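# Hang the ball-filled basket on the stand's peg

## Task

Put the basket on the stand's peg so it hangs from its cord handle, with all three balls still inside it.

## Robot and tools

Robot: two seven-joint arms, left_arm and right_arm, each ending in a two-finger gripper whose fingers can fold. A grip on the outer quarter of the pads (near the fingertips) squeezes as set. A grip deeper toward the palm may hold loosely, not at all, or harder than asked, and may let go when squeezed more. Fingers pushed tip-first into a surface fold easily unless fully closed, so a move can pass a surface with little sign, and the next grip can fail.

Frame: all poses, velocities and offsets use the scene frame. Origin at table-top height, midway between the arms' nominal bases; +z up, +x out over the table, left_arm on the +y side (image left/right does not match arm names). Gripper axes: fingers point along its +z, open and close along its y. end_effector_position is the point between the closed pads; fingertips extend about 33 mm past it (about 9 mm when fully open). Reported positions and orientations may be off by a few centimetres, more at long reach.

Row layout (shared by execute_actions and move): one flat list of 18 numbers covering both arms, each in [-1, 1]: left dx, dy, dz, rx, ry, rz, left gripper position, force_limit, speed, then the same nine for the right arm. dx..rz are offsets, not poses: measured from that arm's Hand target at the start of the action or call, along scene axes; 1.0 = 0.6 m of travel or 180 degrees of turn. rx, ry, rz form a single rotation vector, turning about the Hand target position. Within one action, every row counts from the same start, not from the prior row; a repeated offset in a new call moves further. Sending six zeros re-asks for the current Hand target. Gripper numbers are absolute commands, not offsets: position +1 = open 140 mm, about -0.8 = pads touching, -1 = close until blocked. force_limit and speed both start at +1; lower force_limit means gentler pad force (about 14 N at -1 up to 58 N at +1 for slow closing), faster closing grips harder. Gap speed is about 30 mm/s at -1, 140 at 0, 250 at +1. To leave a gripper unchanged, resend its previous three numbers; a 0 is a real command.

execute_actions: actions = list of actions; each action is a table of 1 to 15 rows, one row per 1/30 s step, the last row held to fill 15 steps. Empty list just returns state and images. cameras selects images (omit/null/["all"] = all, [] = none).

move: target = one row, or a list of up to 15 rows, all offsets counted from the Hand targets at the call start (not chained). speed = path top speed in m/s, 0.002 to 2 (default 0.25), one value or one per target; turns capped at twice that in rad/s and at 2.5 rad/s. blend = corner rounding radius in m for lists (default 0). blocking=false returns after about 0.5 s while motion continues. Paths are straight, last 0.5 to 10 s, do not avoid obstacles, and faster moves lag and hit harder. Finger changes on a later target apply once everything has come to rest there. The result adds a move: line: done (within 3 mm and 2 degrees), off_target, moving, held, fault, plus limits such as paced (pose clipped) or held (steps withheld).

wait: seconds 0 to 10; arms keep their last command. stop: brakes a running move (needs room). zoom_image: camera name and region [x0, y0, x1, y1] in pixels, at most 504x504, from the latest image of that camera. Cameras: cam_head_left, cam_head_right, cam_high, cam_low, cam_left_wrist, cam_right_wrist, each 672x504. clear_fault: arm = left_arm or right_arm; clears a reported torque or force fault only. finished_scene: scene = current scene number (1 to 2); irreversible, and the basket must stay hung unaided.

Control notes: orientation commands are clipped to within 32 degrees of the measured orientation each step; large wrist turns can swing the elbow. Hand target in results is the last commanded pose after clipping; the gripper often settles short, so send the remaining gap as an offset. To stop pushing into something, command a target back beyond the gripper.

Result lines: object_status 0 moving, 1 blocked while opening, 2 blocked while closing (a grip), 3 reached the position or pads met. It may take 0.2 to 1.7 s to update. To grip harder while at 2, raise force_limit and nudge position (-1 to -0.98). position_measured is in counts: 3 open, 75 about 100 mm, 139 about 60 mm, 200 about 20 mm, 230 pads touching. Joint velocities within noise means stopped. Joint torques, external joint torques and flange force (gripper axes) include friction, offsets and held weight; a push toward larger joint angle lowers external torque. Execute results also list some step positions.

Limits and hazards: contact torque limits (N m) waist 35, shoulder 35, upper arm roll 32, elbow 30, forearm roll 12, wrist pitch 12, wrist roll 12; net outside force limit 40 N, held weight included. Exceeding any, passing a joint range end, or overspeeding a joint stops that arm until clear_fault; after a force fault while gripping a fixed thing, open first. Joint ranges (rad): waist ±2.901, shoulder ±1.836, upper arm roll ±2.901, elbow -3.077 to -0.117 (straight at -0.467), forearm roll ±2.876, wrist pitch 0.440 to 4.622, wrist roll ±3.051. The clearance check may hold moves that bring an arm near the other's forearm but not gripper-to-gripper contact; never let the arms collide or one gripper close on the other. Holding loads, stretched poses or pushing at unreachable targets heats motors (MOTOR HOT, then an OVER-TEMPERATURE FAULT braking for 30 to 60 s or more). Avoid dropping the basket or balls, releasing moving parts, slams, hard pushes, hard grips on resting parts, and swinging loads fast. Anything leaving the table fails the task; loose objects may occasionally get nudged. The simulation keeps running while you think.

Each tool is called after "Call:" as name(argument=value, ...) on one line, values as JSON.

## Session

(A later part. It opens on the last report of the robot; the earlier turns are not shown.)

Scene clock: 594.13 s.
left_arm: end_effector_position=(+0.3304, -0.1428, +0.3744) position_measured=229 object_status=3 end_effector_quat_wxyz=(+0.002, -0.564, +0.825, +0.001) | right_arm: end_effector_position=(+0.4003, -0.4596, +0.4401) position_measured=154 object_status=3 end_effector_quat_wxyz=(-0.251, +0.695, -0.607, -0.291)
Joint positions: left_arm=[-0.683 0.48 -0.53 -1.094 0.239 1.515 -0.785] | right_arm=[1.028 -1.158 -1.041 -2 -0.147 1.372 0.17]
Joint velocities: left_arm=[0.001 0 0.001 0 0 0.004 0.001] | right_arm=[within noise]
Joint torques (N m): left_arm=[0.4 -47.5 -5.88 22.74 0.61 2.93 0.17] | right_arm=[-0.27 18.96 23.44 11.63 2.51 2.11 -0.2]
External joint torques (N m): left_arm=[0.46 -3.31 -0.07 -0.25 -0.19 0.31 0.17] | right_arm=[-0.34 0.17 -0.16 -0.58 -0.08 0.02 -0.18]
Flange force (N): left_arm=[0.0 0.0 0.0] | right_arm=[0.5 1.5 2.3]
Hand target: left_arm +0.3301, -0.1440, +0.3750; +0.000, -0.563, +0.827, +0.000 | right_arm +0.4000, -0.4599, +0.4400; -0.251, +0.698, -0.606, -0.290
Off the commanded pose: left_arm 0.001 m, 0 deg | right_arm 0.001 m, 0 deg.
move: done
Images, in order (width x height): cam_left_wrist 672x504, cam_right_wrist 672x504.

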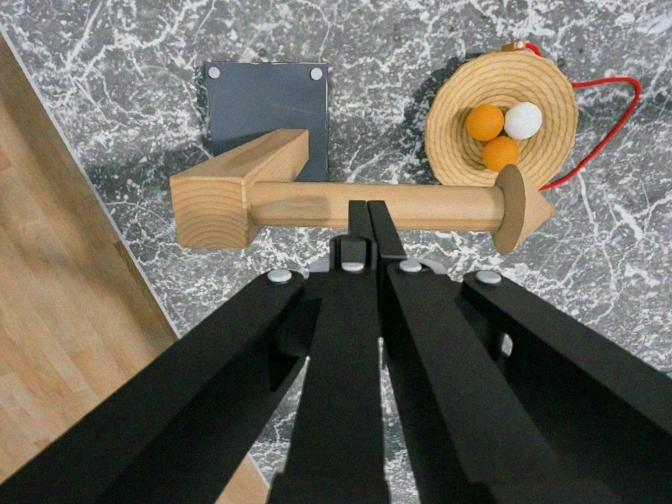

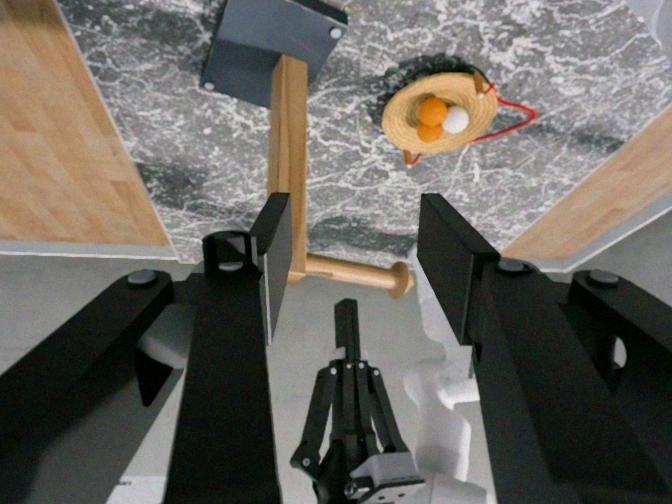

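Call:
move(target=[-0.0016,-0.0047,-0.025,0,0,0,-0.8,-0.5,0,0,0,0,0,0,0,-0.2,-0.5,0], speed=0.05)

Call:
zoom_image(camera="cam_right_wrist", region=[270, 220, 420, 380])

Call:
zoom_image(camera="cam_head_left", region=[400, 140, 540, 300])

Call:
zoom_image(camera="cam_head_right", region=[400, 140, 540, 300])

Call:
zoom_image(camera="cam_high", region=[200, 120, 320, 300])

Call:
zoom_image(camera="cam_low", region=[250, 40, 380, 200])

Scene clock: 628.00 s.
left_arm: end_effector_position=(+0.3297, -0.1456, +0.3592) position_measured=229 object_status=3 end_effector_quat_wxyz=(+0.002, -0.562, +0.827, +0.002) | right_arm: end_effector_position=(+0.4003, -0.4596, +0.4401) position_measured=154 object_status=3 end_effector_quat_wxyz=(-0.251, +0.696, -0.607, -0.291)
Joint positions: left_arm=[-0.674 0.475 -0.533 -1.145 0.238 1.558 -0.785] | right_arm=[1.028 -1.158 -1.041 -2 -0.147 1.372 0.17]
Joint velocities: left_arm=[0 0.001 0 0 0 0.003 -0.001] | right_arm=[within noise]
Joint torques (N m): left_arm=[0.47 -47.69 -5.87 22.88 0.47 2.89 -0.11] | right_arm=[-0.31 18.95 23.47 11.57 2.52 2.11 -0.2]
External joint torques (N m): left_arm=[0.35 -3.29 0.03 -0.61 -0.35 0.25 -0.1] | right_arm=[-0.33 0.14 -0.14 -0.71 -0.07 0.01 -0.18]
Flange force (N): left_arm=[-14.5 17.4 7.0] | right_arm=[0.5 1.8 2.7]
Hand target: left_arm +0.3292, -0.1468, +0.3600; +0.000, -0.563, +0.827, +0.000 | right_arm +0.4000, -0.4599, +0.4400; -0.251, +0.698, -0.606, -0.290
Off the commanded pose: left_arm 0.002 m, 0 deg | right_arm 0.000 m, 0 deg.
move: done

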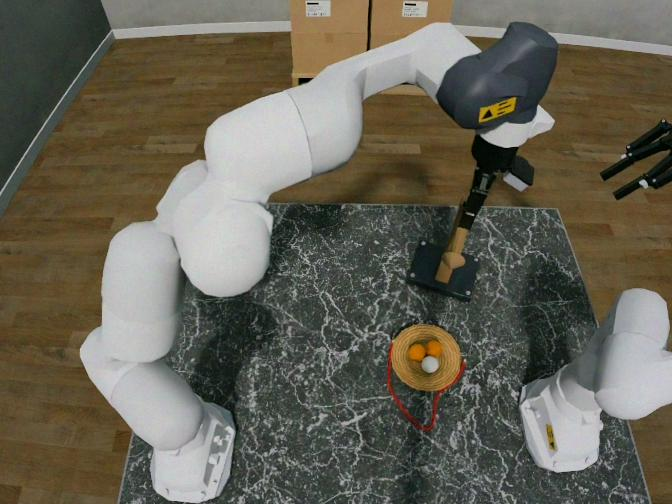

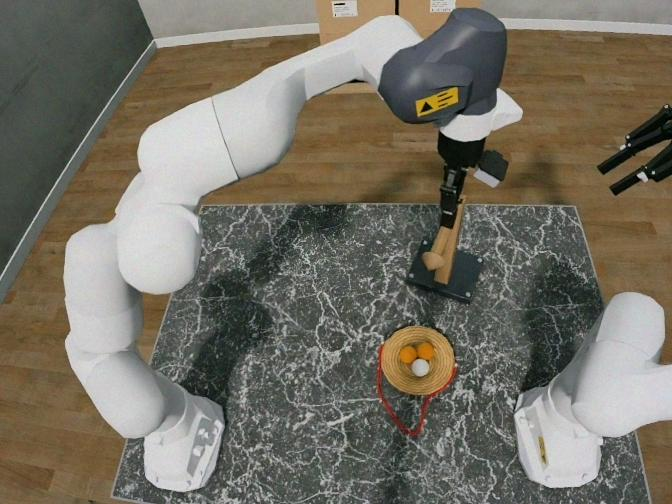

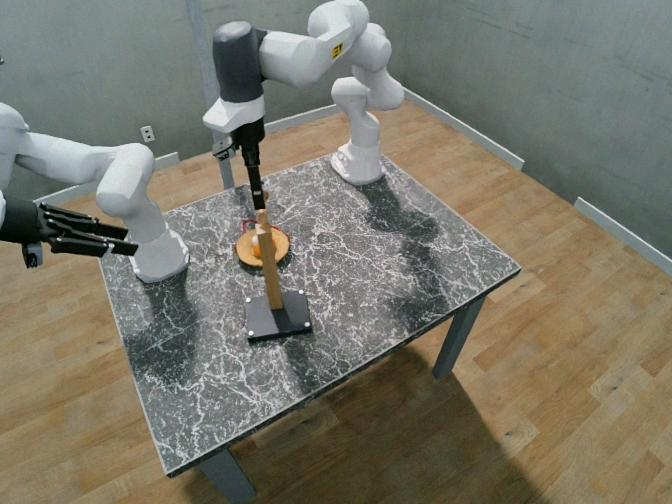

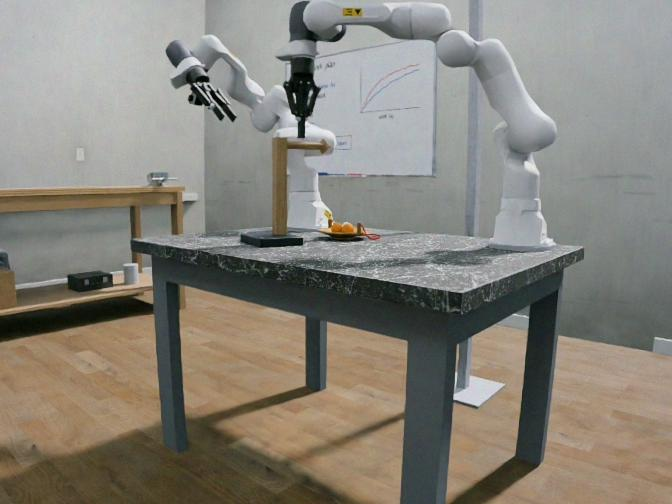

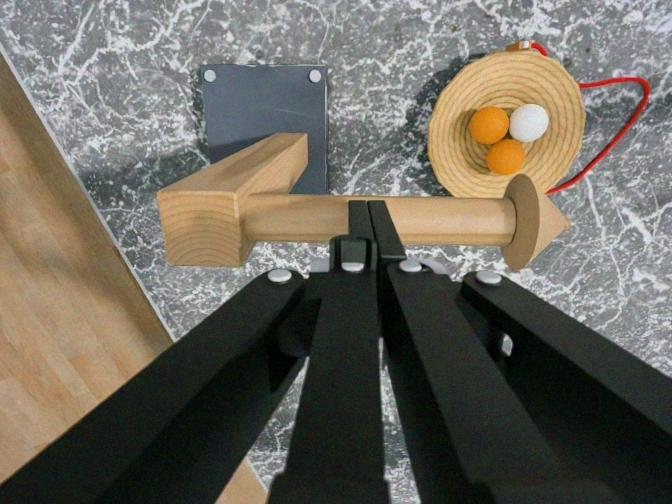

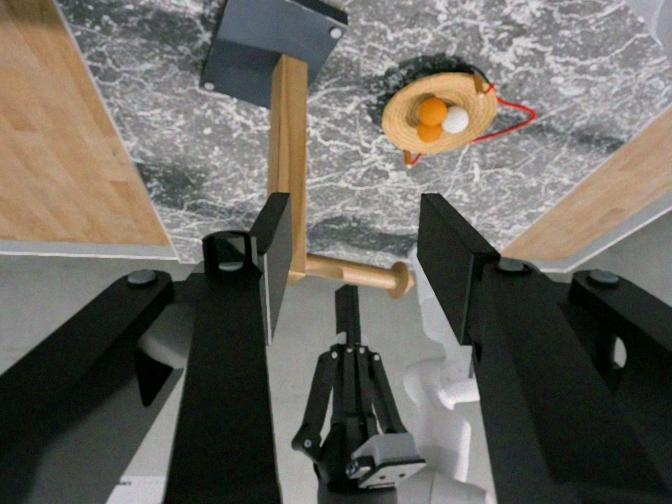

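Scaled by 3.150 from the camera's 672x504 image, which has a finer 960x720 frame.

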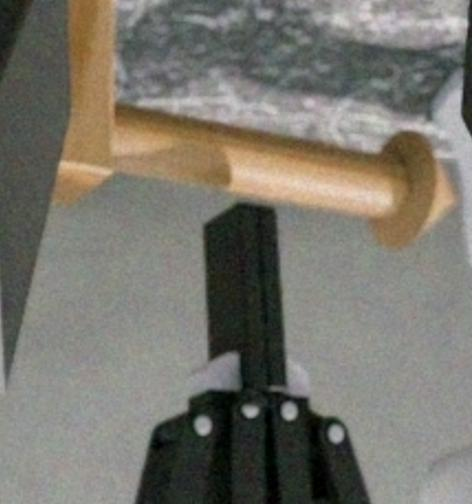

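Scaled by 3.150 from the camera's 672x504 image, which has a finer 960x720 frame.

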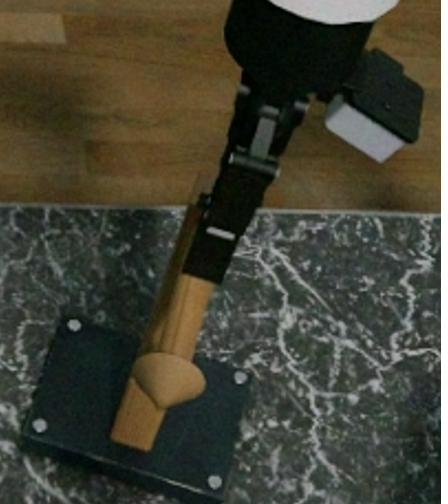

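Scaled by 3.150 from the camera's 672x504 image, which has a finer 960x720 frame.

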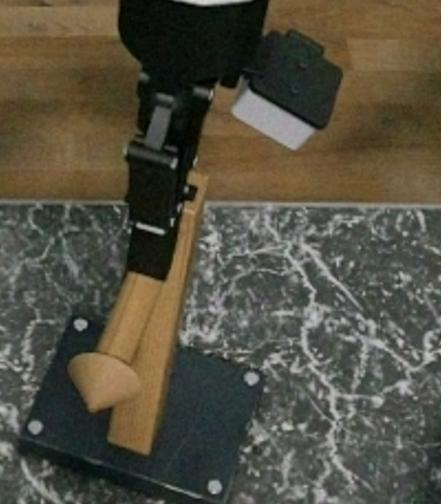

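Scaled by 2.800 from the camera's 672x504 image, which has a finer 960x720 frame.

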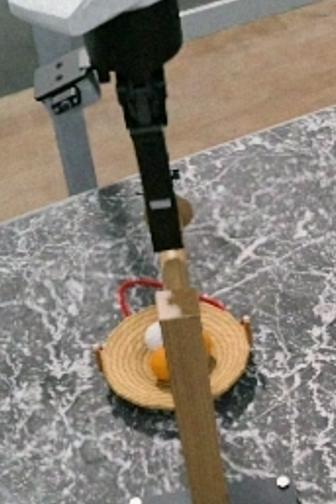

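Scaled by 3.150 from the camera's 672x504 image, which has a finer 960x720 frame.

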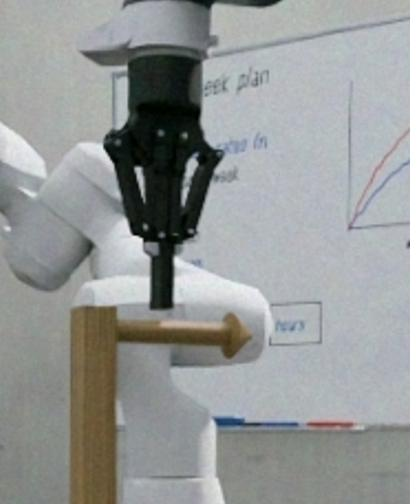

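Call:
move(target=[[0,0,0.1667,0,0,0,-0.8,-0.5,0,0,0,0,0,0,0,-0.2,-0.5,0],[-0.4653,0.1447,-0.1,0,0,-0.139,-0.3,-0.5,0,0,0,0,0,0,0,-0.2,-0.5,0]], speed=0.3, blend=[0.04, 0], cameras=["cam_left_wrist","cam_right_wrist","cam_head_left","cam_head_right"])

Call:
zoom_image(camera="cam_left_wrist", region=[200, 50, 560, 350])

Scene clock: 676.57 s.
left_arm: end_effector_position=(+0.0507, -0.0592, +0.2998) position_measured=167 object_status=0 end_effector_quat_wxyz=(+0.001, -0.372, +0.928, +0.001) | right_arm: end_effector_position=(+0.4003, -0.4597, +0.4401) position_measured=154 object_status=3 end_effector_quat_wxyz=(-0.251, +0.696, -0.607, -0.291)
Joint positions: left_arm=[-0.73 -0.219 -0.661 -2.085 -0.139 1.905 -0.531] | right_arm=[1.028 -1.158 -1.041 -2 -0.147 1.372 0.17]
Joint velocities: within noise
Joint torques (N m): left_arm=[-0.42 -21.47 4.92 24.28 0.38 2.87 0.1] | right_arm=[-0.3 18.97 23.42 11.62 2.52 2.12 -0.2]
External joint torques (N m): left_arm=[-0.45 -2.55 0.83 -0.25 -0.36 0.27 0.1] | right_arm=[-0.23 0.27 -0.14 -0.73 -0.07 0.02 -0.18]
Flange force (N): left_arm=[-7.6 9.9 -0.3] | right_arm=[0.4 1.4 2.6]
Hand target: left_arm +0.0500, -0.0600, +0.3000; +0.000, -0.370, +0.929, +0.000 | right_arm +0.4000, -0.4599, +0.4400; -0.251, +0.698, -0.606, -0.290
Off the commanded pose: left_arm 0.001 m, 0 deg | right_arm 0.000 m, 0 deg.
move: done
Images, in order (width x height): cam_head_left 672x504, cam_head_right 672x504, cam_left_wrist 672x504, cam_right_wrist 672x504.

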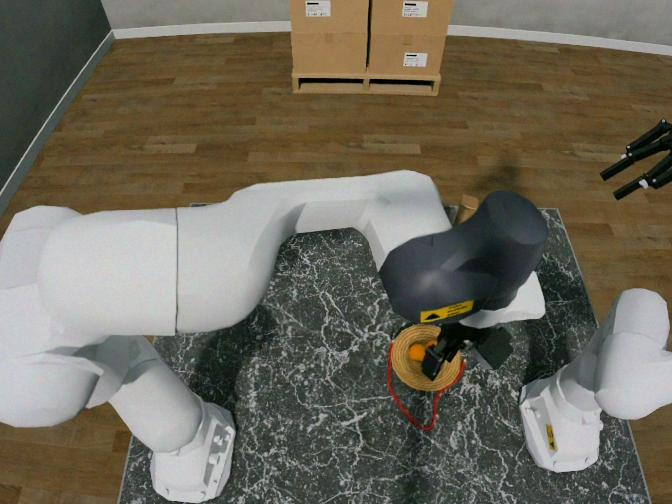

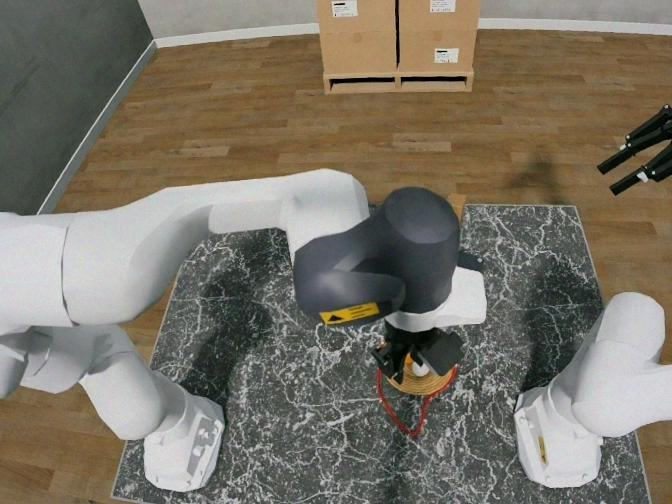

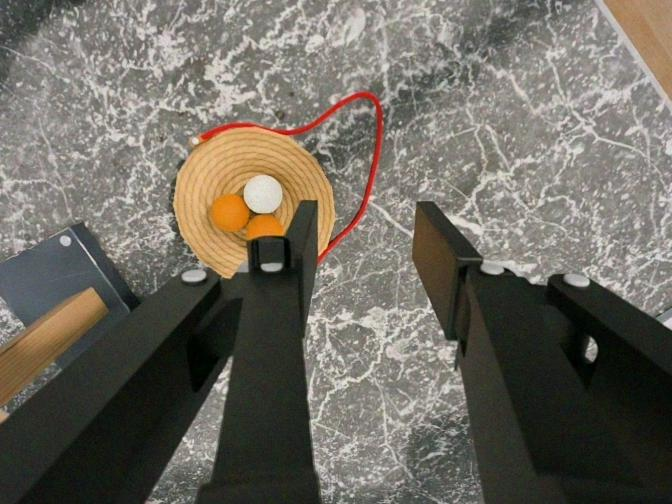

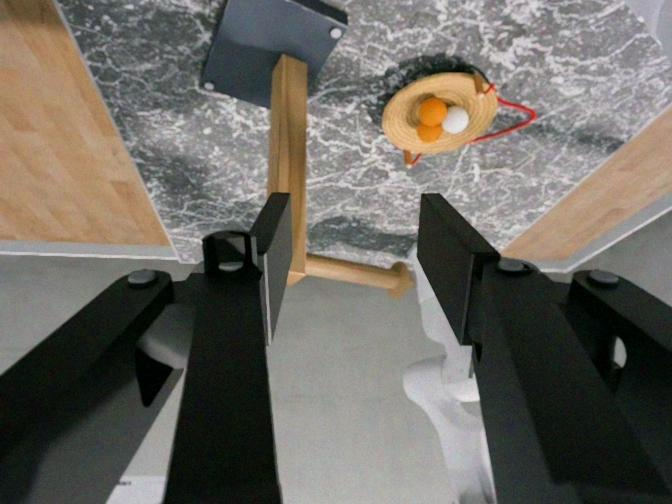

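Scaled by 1.400 from the camera's 672x504 image, which has a finer 960x720 frame.

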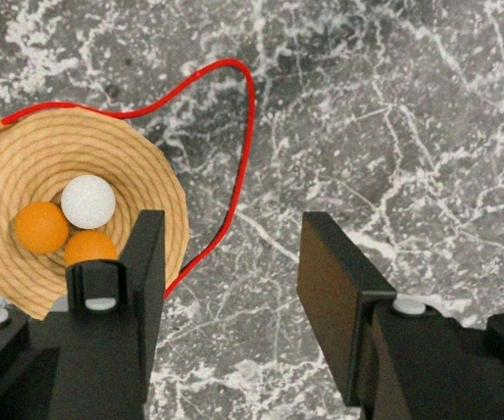

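Call:
move(target=[-0.0683,-0.02,-0.2333,0,0,0,-0.3,-0.5,0,0,0,0,0,0,0,-0.2,-0.5,0], speed=0.2, cameras=["cam_left_wrist"])

Call:
zoom_image(camera="cam_left_wrist", region=[200, 50, 560, 350])

Scene clock: 695.73 s.
left_arm: end_effector_position=(+0.0092, -0.0701, +0.1596) position_measured=167 object_status=3 end_effector_quat_wxyz=(+0.000, -0.369, +0.929, +0.002) | right_arm: end_effector_position=(+0.4003, -0.4597, +0.4401) position_measured=154 object_status=3 end_effector_quat_wxyz=(-0.251, +0.696, -0.607, -0.291)
Joint positions: left_arm=[-0.745 -0.02 -0.778 -2.286 -0.02 2.268 -0.703] | right_arm=[1.028 -1.158 -1.041 -2 -0.147 1.372 0.17]
Joint velocities: left_arm=[0 0 0 0 0 0.001 -0.005] | right_arm=[within noise]
Joint torques (N m): left_arm=[-0.02 -22.95 0.47 23.22 1.03 2.9 -0.19] | right_arm=[-0.32 18.97 23.41 11.6 2.52 2.13 -0.2]
External joint torques (N m): left_arm=[-0.01 -0.95 0.06 0.33 0.43 0.27 -0.19] | right_arm=[-0.29 0.25 -0.12 -0.71 -0.06 0.03 -0.18]
Flange force (N): left_arm=[-0.2 0.8 -0.6] | right_arm=[0.4 1.5 2.7]
Hand target: left_arm +0.0090, -0.0720, +0.1601; +0.000, -0.370, +0.929, +0.000 | right_arm +0.4000, -0.4599, +0.4400; -0.251, +0.698, -0.606, -0.290
Off the commanded pose: left_arm 0.002 m, 0 deg | right_arm 0.000 m, 0 deg.
move: done
Images, in order (width x height): cam_left_wrist 672x504.

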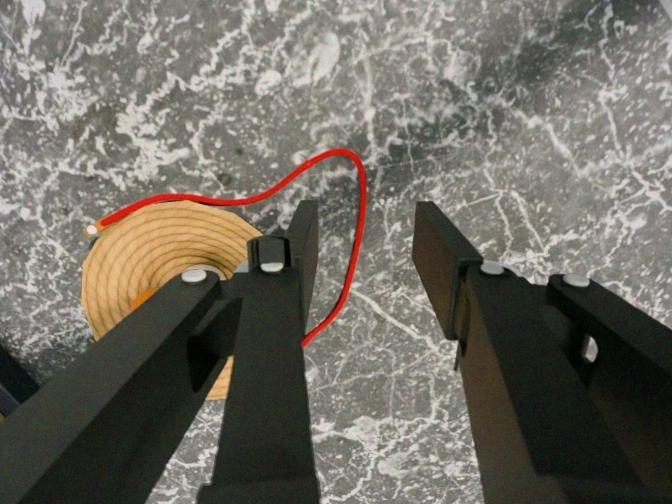

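Scaled by 1.400 from the camera's 672x504 image, which has a finer 960x720 frame.

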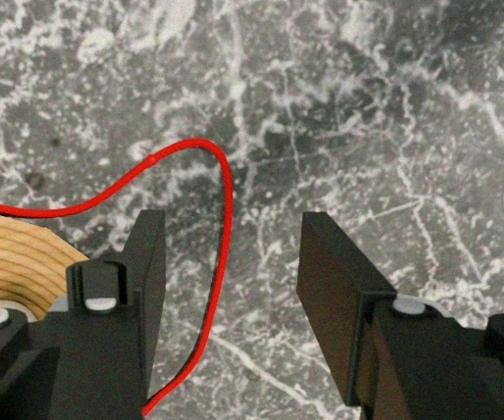

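Call:
move(target=[[-0.0517,0.0542,0,0,0,0,-0.8,-0.5,0,0,0,0,0,0,0,-0.2,-0.5,0],[-0.0517,0.0542,-0.1967,0,0,0,-0.8,-0.5,0,0,0,0,0,0,0,-0.2,-0.5,0]], speed=[0.15, 0.08], cameras=["cam_left_wrist","cam_right_wrist","cam_low"])

Call:
zoom_image(camera="cam_right_wrist", region=[430, 20, 630, 170])

Call:
zoom_image(camera="cam_low", region=[300, 140, 460, 260])

Scene clock: 772.70 s.
left_arm: end_effector_position=(-0.0219, -0.0375, +0.0415) position_measured=229 object_status=3 end_effector_quat_wxyz=(+0.000, -0.369, +0.929, +0.002) | right_arm: end_effector_position=(+0.4003, -0.4597, +0.4402) position_measured=154 object_status=3 end_effector_quat_wxyz=(-0.251, +0.696, -0.607, -0.291)
Joint positions: left_arm=[-0.841 0.183 -0.722 -2.463 0.229 2.585 -0.944] | right_arm=[1.028 -1.158 -1.041 -2 -0.147 1.372 0.17]
Joint velocities: left_arm=[-0.001 0 0.001 0 0 0 -0.006] | right_arm=[within noise]
Joint torques (N m): left_arm=[-0.54 -27.29 -2.55 19.02 0.84 2.9 -0.14] | right_arm=[-0.31 18.98 23.41 11.61 2.53 2.13 -0.2]
External joint torques (N m): left_arm=[-0.63 -1.92 0.75 0.3 0.42 0.27 -0.14] | right_arm=[-0.38 0.17 -0.26 -0.65 -0.07 0.04 -0.18]
Flange force (N): left_arm=[-0.7 1.7 -0.9] | right_arm=[0.7 1.6 2.6]
Hand target: left_arm -0.0220, -0.0395, +0.0420; +0.000, -0.370, +0.929, +0.000 | right_arm +0.4000, -0.4599, +0.4400; -0.251, +0.698, -0.606, -0.290
Off the commanded pose: left_arm 0.002 m, 0 deg | right_arm 0.000 m, 0 deg.
move: done
Images, in order (width x height): cam_low 672x504, cam_left_wrist 672x504, cam_right_wrist 672x504.

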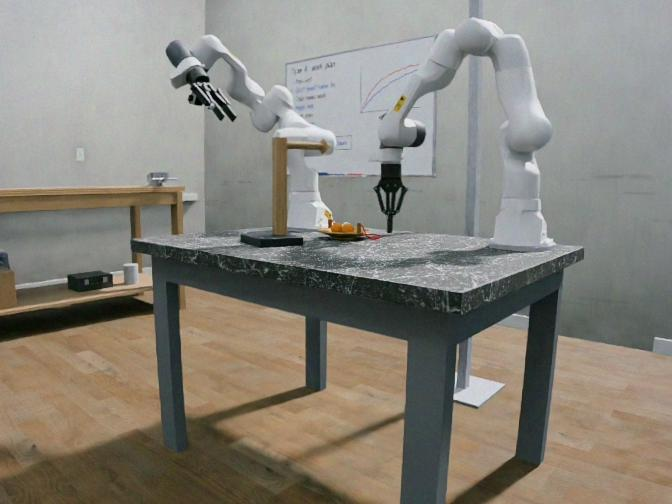

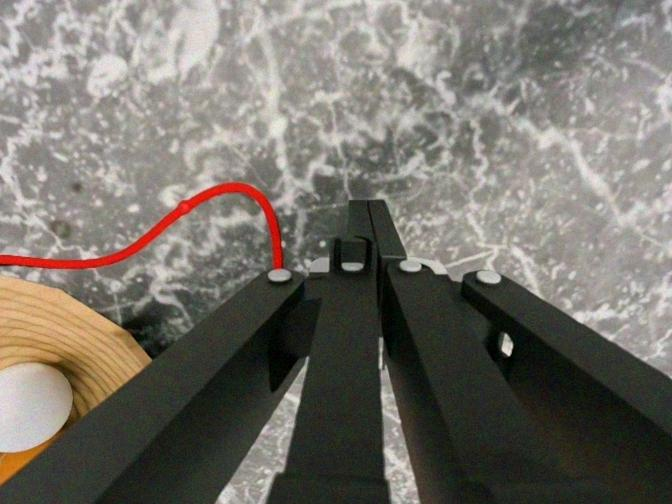

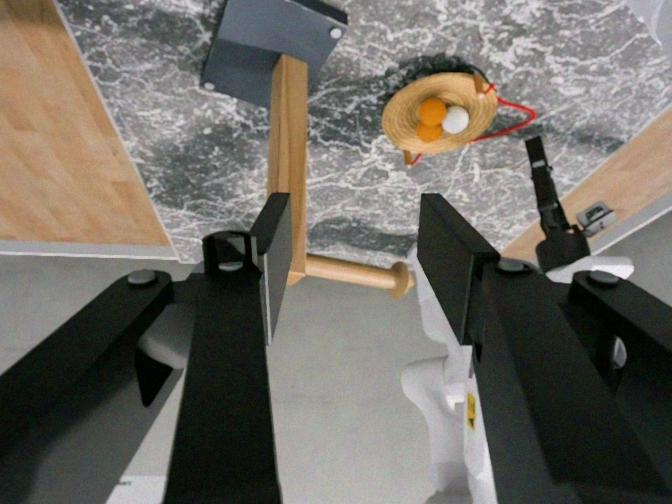

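Scaled by 2.520 from the camera's 672x504 image, which has a finer 960x720 frame.

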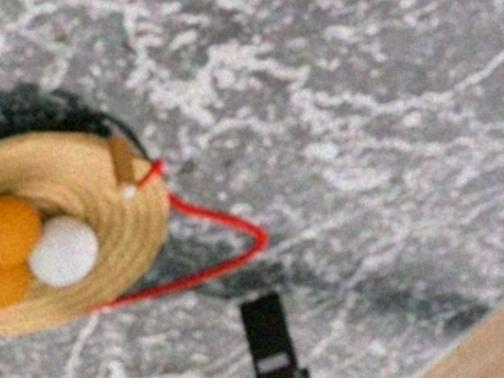

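Scaled by 3.150 from the camera's 672x504 image, which has a finer 960x720 frame.

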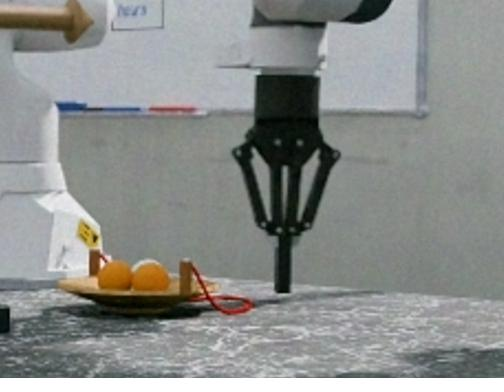

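Call:
move(target=[0,0.0,-0.0067,0,0,0,-0.8,-0.5,0,0,0,0,0,0,0,-0.2,-0.5,0], speed=0.02, cameras=[])

Call:
move(target=[0,0.0,-0.005,0,0,0,-0.8,-0.5,0,0,0,0,0,0,0,-0.2,-0.5,0], speed=0.02, cameras=["cam_left_wrist","cam_right_wrist","cam_low"])

Call:
zoom_image(camera="cam_right_wrist", region=[490, 90, 590, 170])

Call:
zoom_image(camera="cam_low", region=[350, 190, 430, 250])

Scene clock: 787.83 s.
left_arm: end_effector_position=(-0.0217, -0.0376, +0.0378) position_measured=229 object_status=3 end_effector_quat_wxyz=(+0.001, -0.369, +0.929, +0.002) | right_arm: end_effector_position=(+0.4003, -0.4597, +0.4402) position_measured=154 object_status=3 end_effector_quat_wxyz=(-0.251, +0.696, -0.607, -0.291)
Joint positions: left_arm=[-0.851 0.194 -0.71 -2.463 0.244 2.594 -0.955] | right_arm=[1.028 -1.158 -1.041 -2 -0.147 1.372 0.17]
Joint velocities: left_arm=[-0.003 0.001 0.001 0 0.002 0.002 -0.007] | right_arm=[within noise]
Joint torques (N m): left_arm=[-0.41 -27.06 -2.65 18.96 0.91 2.85 -0.22] | right_arm=[-0.33 19.02 23.43 11.56 2.53 2.14 -0.19]
External joint torques (N m): left_arm=[-0.54 -1.22 0.77 0.31 0.49 0.21 -0.22] | right_arm=[-0.33 0.23 -0.14 -0.73 -0.06 0.04 -0.17]
Flange force (N): left_arm=[1.1 0.1 1.7] | right_arm=[0.4 1.7 2.8]
Hand target: left_arm -0.0220, -0.0395, +0.0380; +0.000, -0.370, +0.929, +0.000 | right_arm +0.4000, -0.4599, +0.4400; -0.251, +0.698, -0.606, -0.290
Off the commanded pose: left_arm 0.002 m, 0 deg | right_arm 0.000 m, 0 deg.
move: done
No camera images: "cameras" was empty.

Scene clock: 788.60 s.
left_arm: end_effector_position=(-0.0217, -0.0375, +0.0348) position_measured=229 object_status=3 end_effector_quat_wxyz=(+0.001, -0.369, +0.929, +0.002) | right_arm: end_effector_position=(+0.4003, -0.4597, +0.4402) position_measured=154 object_status=3 end_effector_quat_wxyz=(-0.251, +0.696, -0.607, -0.291)
Joint positions: left_arm=[-0.859 0.202 -0.7 -2.463 0.255 2.6 -0.962] | right_arm=[1.028 -1.158 -1.041 -2 -0.147 1.372 0.17]
Joint velocities: left_arm=[-0.003 0.001 0.003 0 0 0.002 -0.007] | right_arm=[within noise]
Joint torques (N m): left_arm=[-0.6 -27.37 -3.08 18.84 0.87 2.89 -0.2] | right_arm=[-0.26 18.95 23.44 11.59 2.53 2.14 -0.17]
External joint torques (N m): left_arm=[-0.65 -1.29 0.51 0.44 0.45 0.26 -0.2] | right_arm=[-0.26 0.19 -0.12 -0.73 -0.06 0.04 -0.15]
Flange force (N): left_arm=[1.2 0.4 1.1] | right_arm=[0.3 1.6 2.8]
Hand target: left_arm -0.0220, -0.0395, +0.0350; +0.000, -0.370, +0.929, +0.000 | right_arm +0.4000, -0.4599, +0.4400; -0.251, +0.698, -0.606, -0.290
Off the commanded pose: left_arm 0.002 m, 0 deg | right_arm 0.000 m, 0 deg.
move: done
Images, in order (width x height): cam_low 672x504, cam_left_wrist 672x504, cam_right_wrist 672x504.

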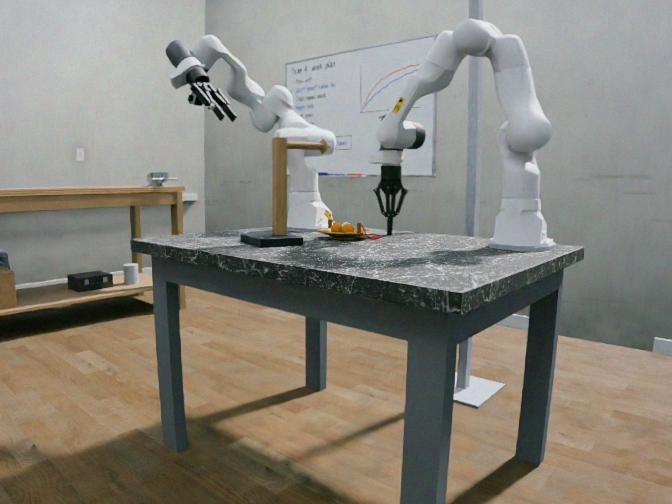

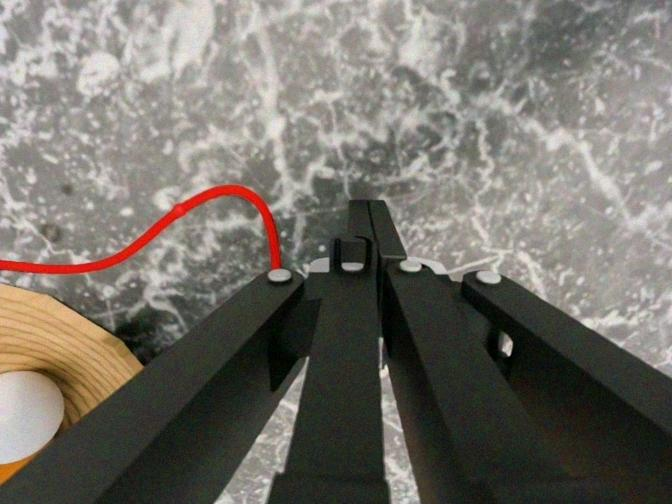

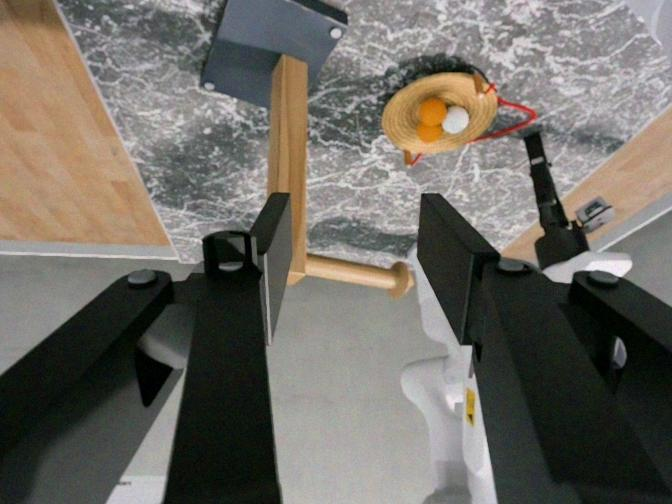

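Scaled by 5.040 from the camera's 672x504 image, which has a finer 960x720 frame.

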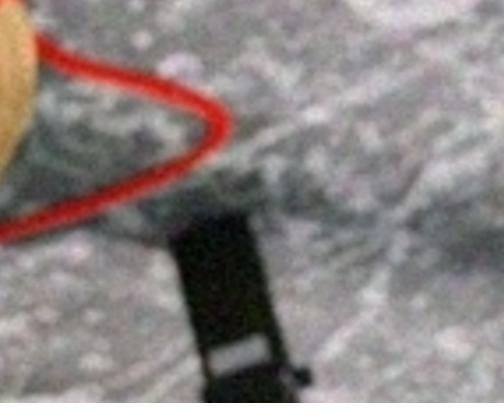

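Scaled by 6.300 from the camera's 672x504 image, which has a finer 960x720 frame.

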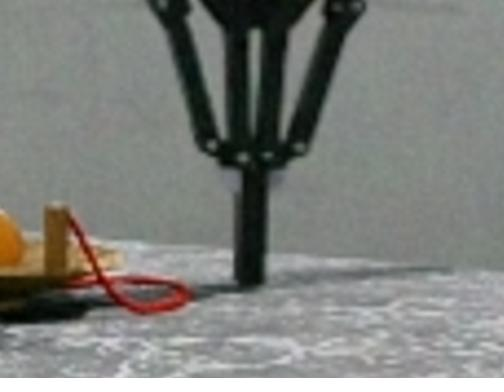

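Call:
move(target=[0,0.0,-0.0033,0,0,0,-0.8,-0.5,0,0,0,0,0,0,0,-0.2,-0.5,0], speed=0.01, cameras=[])

Call:
move(target=[0,0.0,-0.0033,0,0,0,-0.8,-0.5,0,0,0,0,0,0,0,-0.2,-0.5,0], speed=0.01, cameras=["cam_left_wrist"])

Scene clock: 796.30 s.
left_arm: end_effector_position=(-0.0217, -0.0376, +0.0328) position_measured=229 object_status=3 end_effector_quat_wxyz=(+0.001, -0.370, +0.929, +0.002) | right_arm: end_effector_position=(+0.4003, -0.4597, +0.4402) position_measured=154 object_status=3 end_effector_quat_wxyz=(-0.251, +0.696, -0.607, -0.291)
Joint positions: left_arm=[-0.865 0.208 -0.693 -2.462 0.261 2.604 -0.968] | right_arm=[1.028 -1.158 -1.041 -2 -0.147 1.372 0.17]
Joint velocities: left_arm=[-0.005 0.001 0.003 0 0.001 0.003 -0.002] | right_arm=[within noise]
Joint torques (N m): left_arm=[-0.38 -27.63 -2.14 18.73 0.84 2.86 -0.2] | right_arm=[-0.28 18.98 23.46 11.6 2.53 2.14 -0.16]
External joint torques (N m): left_arm=[-0.26 -1.26 1.7 0.34 0.42 0.22 -0.2] | right_arm=[-0.36 0.2 -0.15 -0.66 -0.08 0.05 -0.14]
Flange force (N): left_arm=[0.8 -1.0 3.0] | right_arm=[0.4 1.6 2.6]
Hand target: left_arm -0.0220, -0.0395, +0.0330; +0.000, -0.370, +0.929, +0.000 | right_arm +0.4000, -0.4599, +0.4400; -0.251, +0.698, -0.606, -0.290
Off the commanded pose: left_arm 0.002 m, 0 deg | right_arm 0.000 m, 0 deg.
move: done
No camera images: "cameras" was empty.

Scene clock: 797.00 s.
left_arm: end_effector_position=(-0.0217, -0.0375, +0.0313) position_measured=229 object_status=3 end_effector_quat_wxyz=(+0.001, -0.369, +0.929, +0.002) | right_arm: end_effector_position=(+0.4003, -0.4597, +0.4402) position_measured=154 object_status=3 end_effector_quat_wxyz=(-0.251, +0.696, -0.607, -0.291)
Joint positions: left_arm=[-0.871 0.212 -0.687 -2.462 0.267 2.607 -0.972] | right_arm=[1.028 -1.158 -1.041 -2 -0.147 1.372 0.17]
Joint velocities: left_arm=[-0.005 0.001 0.003 0.001 0 -0.001 -0.001] | right_arm=[within noise]
Joint torques (N m): left_arm=[-0.38 -26.65 -2.96 18.6 0.96 3.78 -0.17] | right_arm=[-0.32 19.02 23.45 11.61 2.53 2.14 -0.21]
External joint torques (N m): left_arm=[-0.41 -0.17 0.76 0.33 0.55 1.16 -0.17] | right_arm=[-0.36 0.22 -0.17 -0.65 -0.07 0.05 -0.19]
Flange force (N): left_arm=[1.9 -1.0 6.9] | right_arm=[0.5 1.6 2.6]
Hand target: left_arm -0.0220, -0.0395, +0.0311; +0.000, -0.370, +0.929, +0.000 | right_arm +0.4000, -0.4599, +0.4400; -0.251, +0.698, -0.606, -0.290
Off the commanded pose: left_arm 0.002 m, 0 deg | right_arm 0.000 m, 0 deg.
move: done
Images, in order (width x height): cam_left_wrist 672x504.

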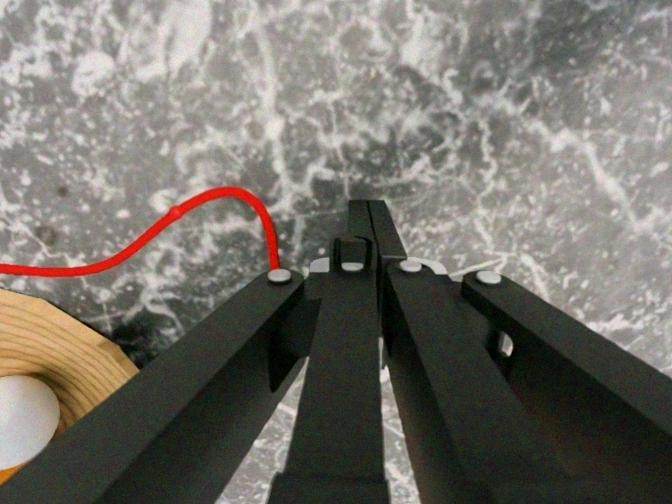

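Call:
move(target=[[0,0,0.0833,0,0,0,-0.8,-0.5,0,0,0,0,0,0,0,-0.2,-0.5,0],[0.0622,-0.0418,0.0833,0,0,0,-0.35,-0.5,0,0,0,0,0,0,0,-0.2,-0.5,0]], speed=0.12, blend=[0, 0], cameras=["cam_left_wrist"])

Call:
zoom_image(camera="cam_left_wrist", region=[200, 50, 560, 350])

Scene clock: 845.43 s.
left_arm: end_effector_position=(+0.0153, -0.0650, +0.0813) position_measured=173 object_status=0 end_effector_quat_wxyz=(-0.001, -0.374, +0.928, -0.002) | right_arm: end_effector_position=(+0.4003, -0.4597, +0.4402) position_measured=154 object_status=3 end_effector_quat_wxyz=(-0.251, +0.696, -0.607, -0.291)
Joint positions: left_arm=[-0.789 0.144 -0.717 -2.368 0.151 2.474 -0.823] | right_arm=[1.028 -1.158 -1.041 -2 -0.147 1.372 0.17]
Joint velocities: within noise
Joint torques (N m): left_arm=[-0.02 -27.29 -2.31 20.97 0.87 2.47 0.23] | right_arm=[-0.32 19 23.46 11.61 2.53 2.16 -0.19]
External joint torques (N m): left_arm=[-0.04 -1.21 0.41 0.37 0.38 -0.18 0.23] | right_arm=[-0.34 0.21 -0.13 -0.62 -0.07 0.08 -0.17]
Flange force (N): left_arm=[-1.4 0.5 -2.7] | right_arm=[0.4 1.5 2.5]
Hand target: left_arm +0.0153, -0.0645, +0.0810; +0.000, -0.370, +0.929, +0.000 | right_arm +0.4000, -0.4599, +0.4400; -0.251, +0.698, -0.606, -0.290
Off the commanded pose: left_arm 0.001 m, 0 deg | right_arm 0.000 m, 0 deg.
move: done
Images, in order (width x height): cam_left_wrist 672x504.

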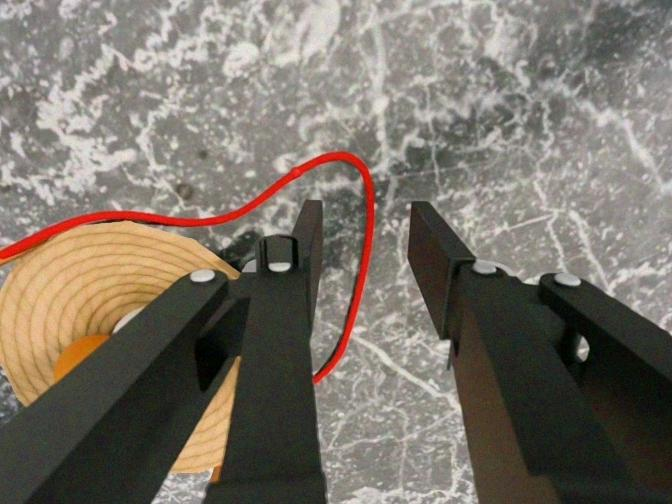

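Scaled by 1.400 from the camera's 672x504 image, which has a finer 960x720 frame.

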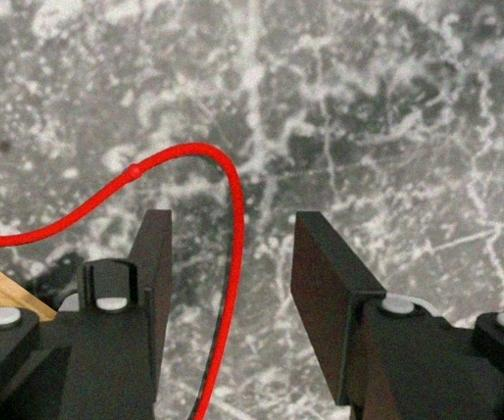

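Call:
move(target=[[0,0,-0.06,0,0,0,-0.35,-0.1,-1,0,0,0,0,0,0,-0.2,-0.5,0],[0,0,-0.0792,0,0,0,-0.35,-0.1,-1,0,0,0,0,0,0,-0.2,-0.5,0]], speed=[0.08, 0.02], cameras=["cam_left_wrist","cam_right_wrist","cam_low"])

Call:
zoom_image(camera="cam_left_wrist", region=[250, 130, 490, 330])

Call:
zoom_image(camera="cam_low", region=[330, 180, 430, 250])

Call:
zoom_image(camera="cam_right_wrist", region=[460, 70, 580, 180])

Scene clock: 867.07 s.
left_arm: end_effector_position=(+0.0155, -0.0633, +0.0336) position_measured=173 object_status=3 end_effector_quat_wxyz=(+0.000, -0.369, +0.929, +0.001) | right_arm: end_effector_position=(+0.4003, -0.4597, +0.4402) position_measured=154 object_status=3 end_effector_quat_wxyz=(-0.251, +0.696, -0.607, -0.291)
Joint positions: left_arm=[-0.859 0.267 -0.63 -2.373 0.291 2.568 -0.911] | right_arm=[1.028 -1.158 -1.041 -2 -0.147 1.372 0.17]
Joint velocities: left_arm=[0.001 0.001 0.001 0 0 0.001 -0.007] | right_arm=[within noise]
Joint torques (N m): left_arm=[-0.58 -31.17 -3.64 18.88 0.86 2.89 -0.23] | right_arm=[-0.31 18.97 23.42 11.61 2.54 2.16 -0.19]
External joint torques (N m): left_arm=[-0.48 -1.49 1.01 0.07 0.42 0.25 -0.23] | right_arm=[-0.36 0.17 -0.16 -0.64 -0.05 0.07 -0.17]
Flange force (N): left_arm=[-0.4 1.5 0.8] | right_arm=[0.4 1.6 2.6]
Hand target: left_arm +0.0153, -0.0645, +0.0335; +0.000, -0.370, +0.929, +0.000 | right_arm +0.4000, -0.4599, +0.4400; -0.251, +0.698, -0.606, -0.290
Off the commanded pose: left_arm 0.001 m, 0 deg | right_arm 0.000 m, 0 deg.
move: done
Images, in order (width x height): cam_low 672x504, cam_left_wrist 672x504, cam_right_wrist 672x504.

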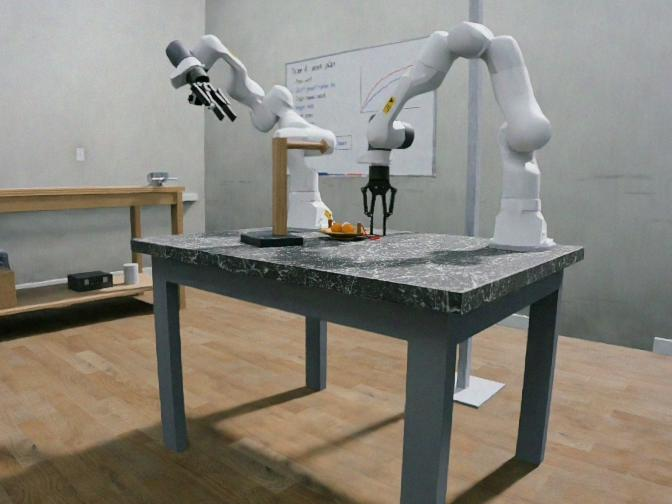

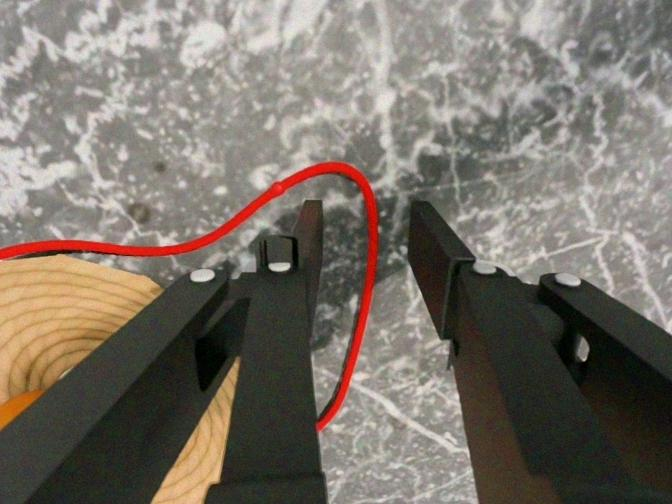

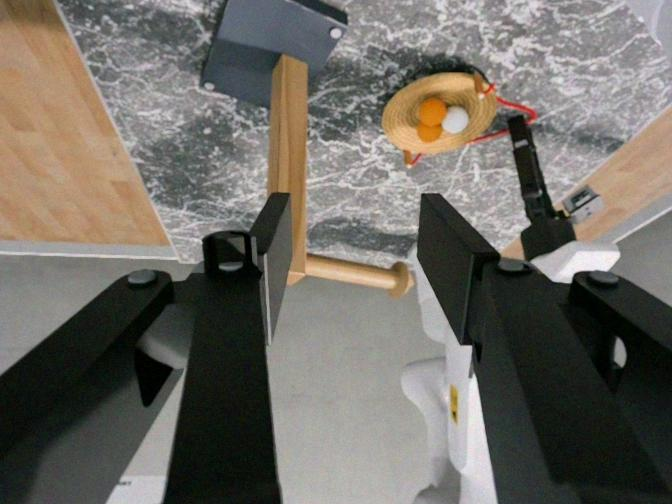

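Scaled by 2.100 from the camera's 672x504 image, which has a finer 960x720 frame.

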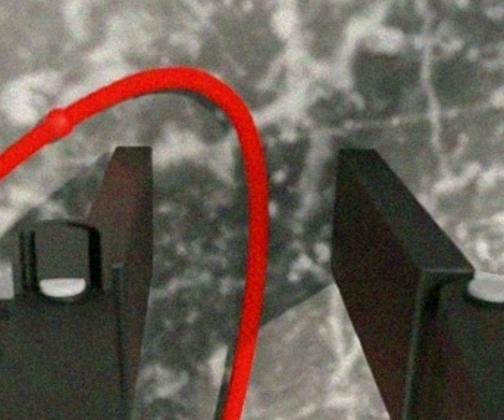

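Scaled by 5.040 from the camera's 672x504 image, which has a finer 960x720 frame.

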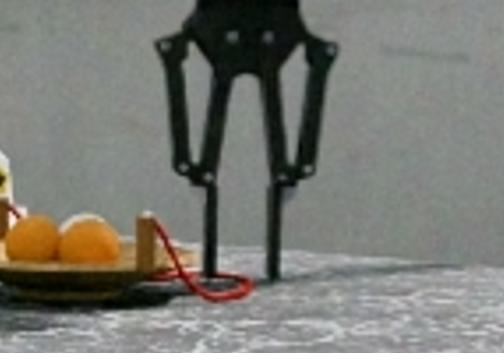

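Scaled by 4.200 from the camera's 672x504 image, which has a finer 960x720 frame.

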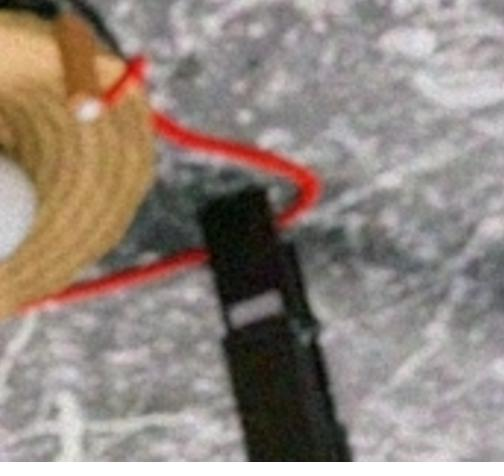

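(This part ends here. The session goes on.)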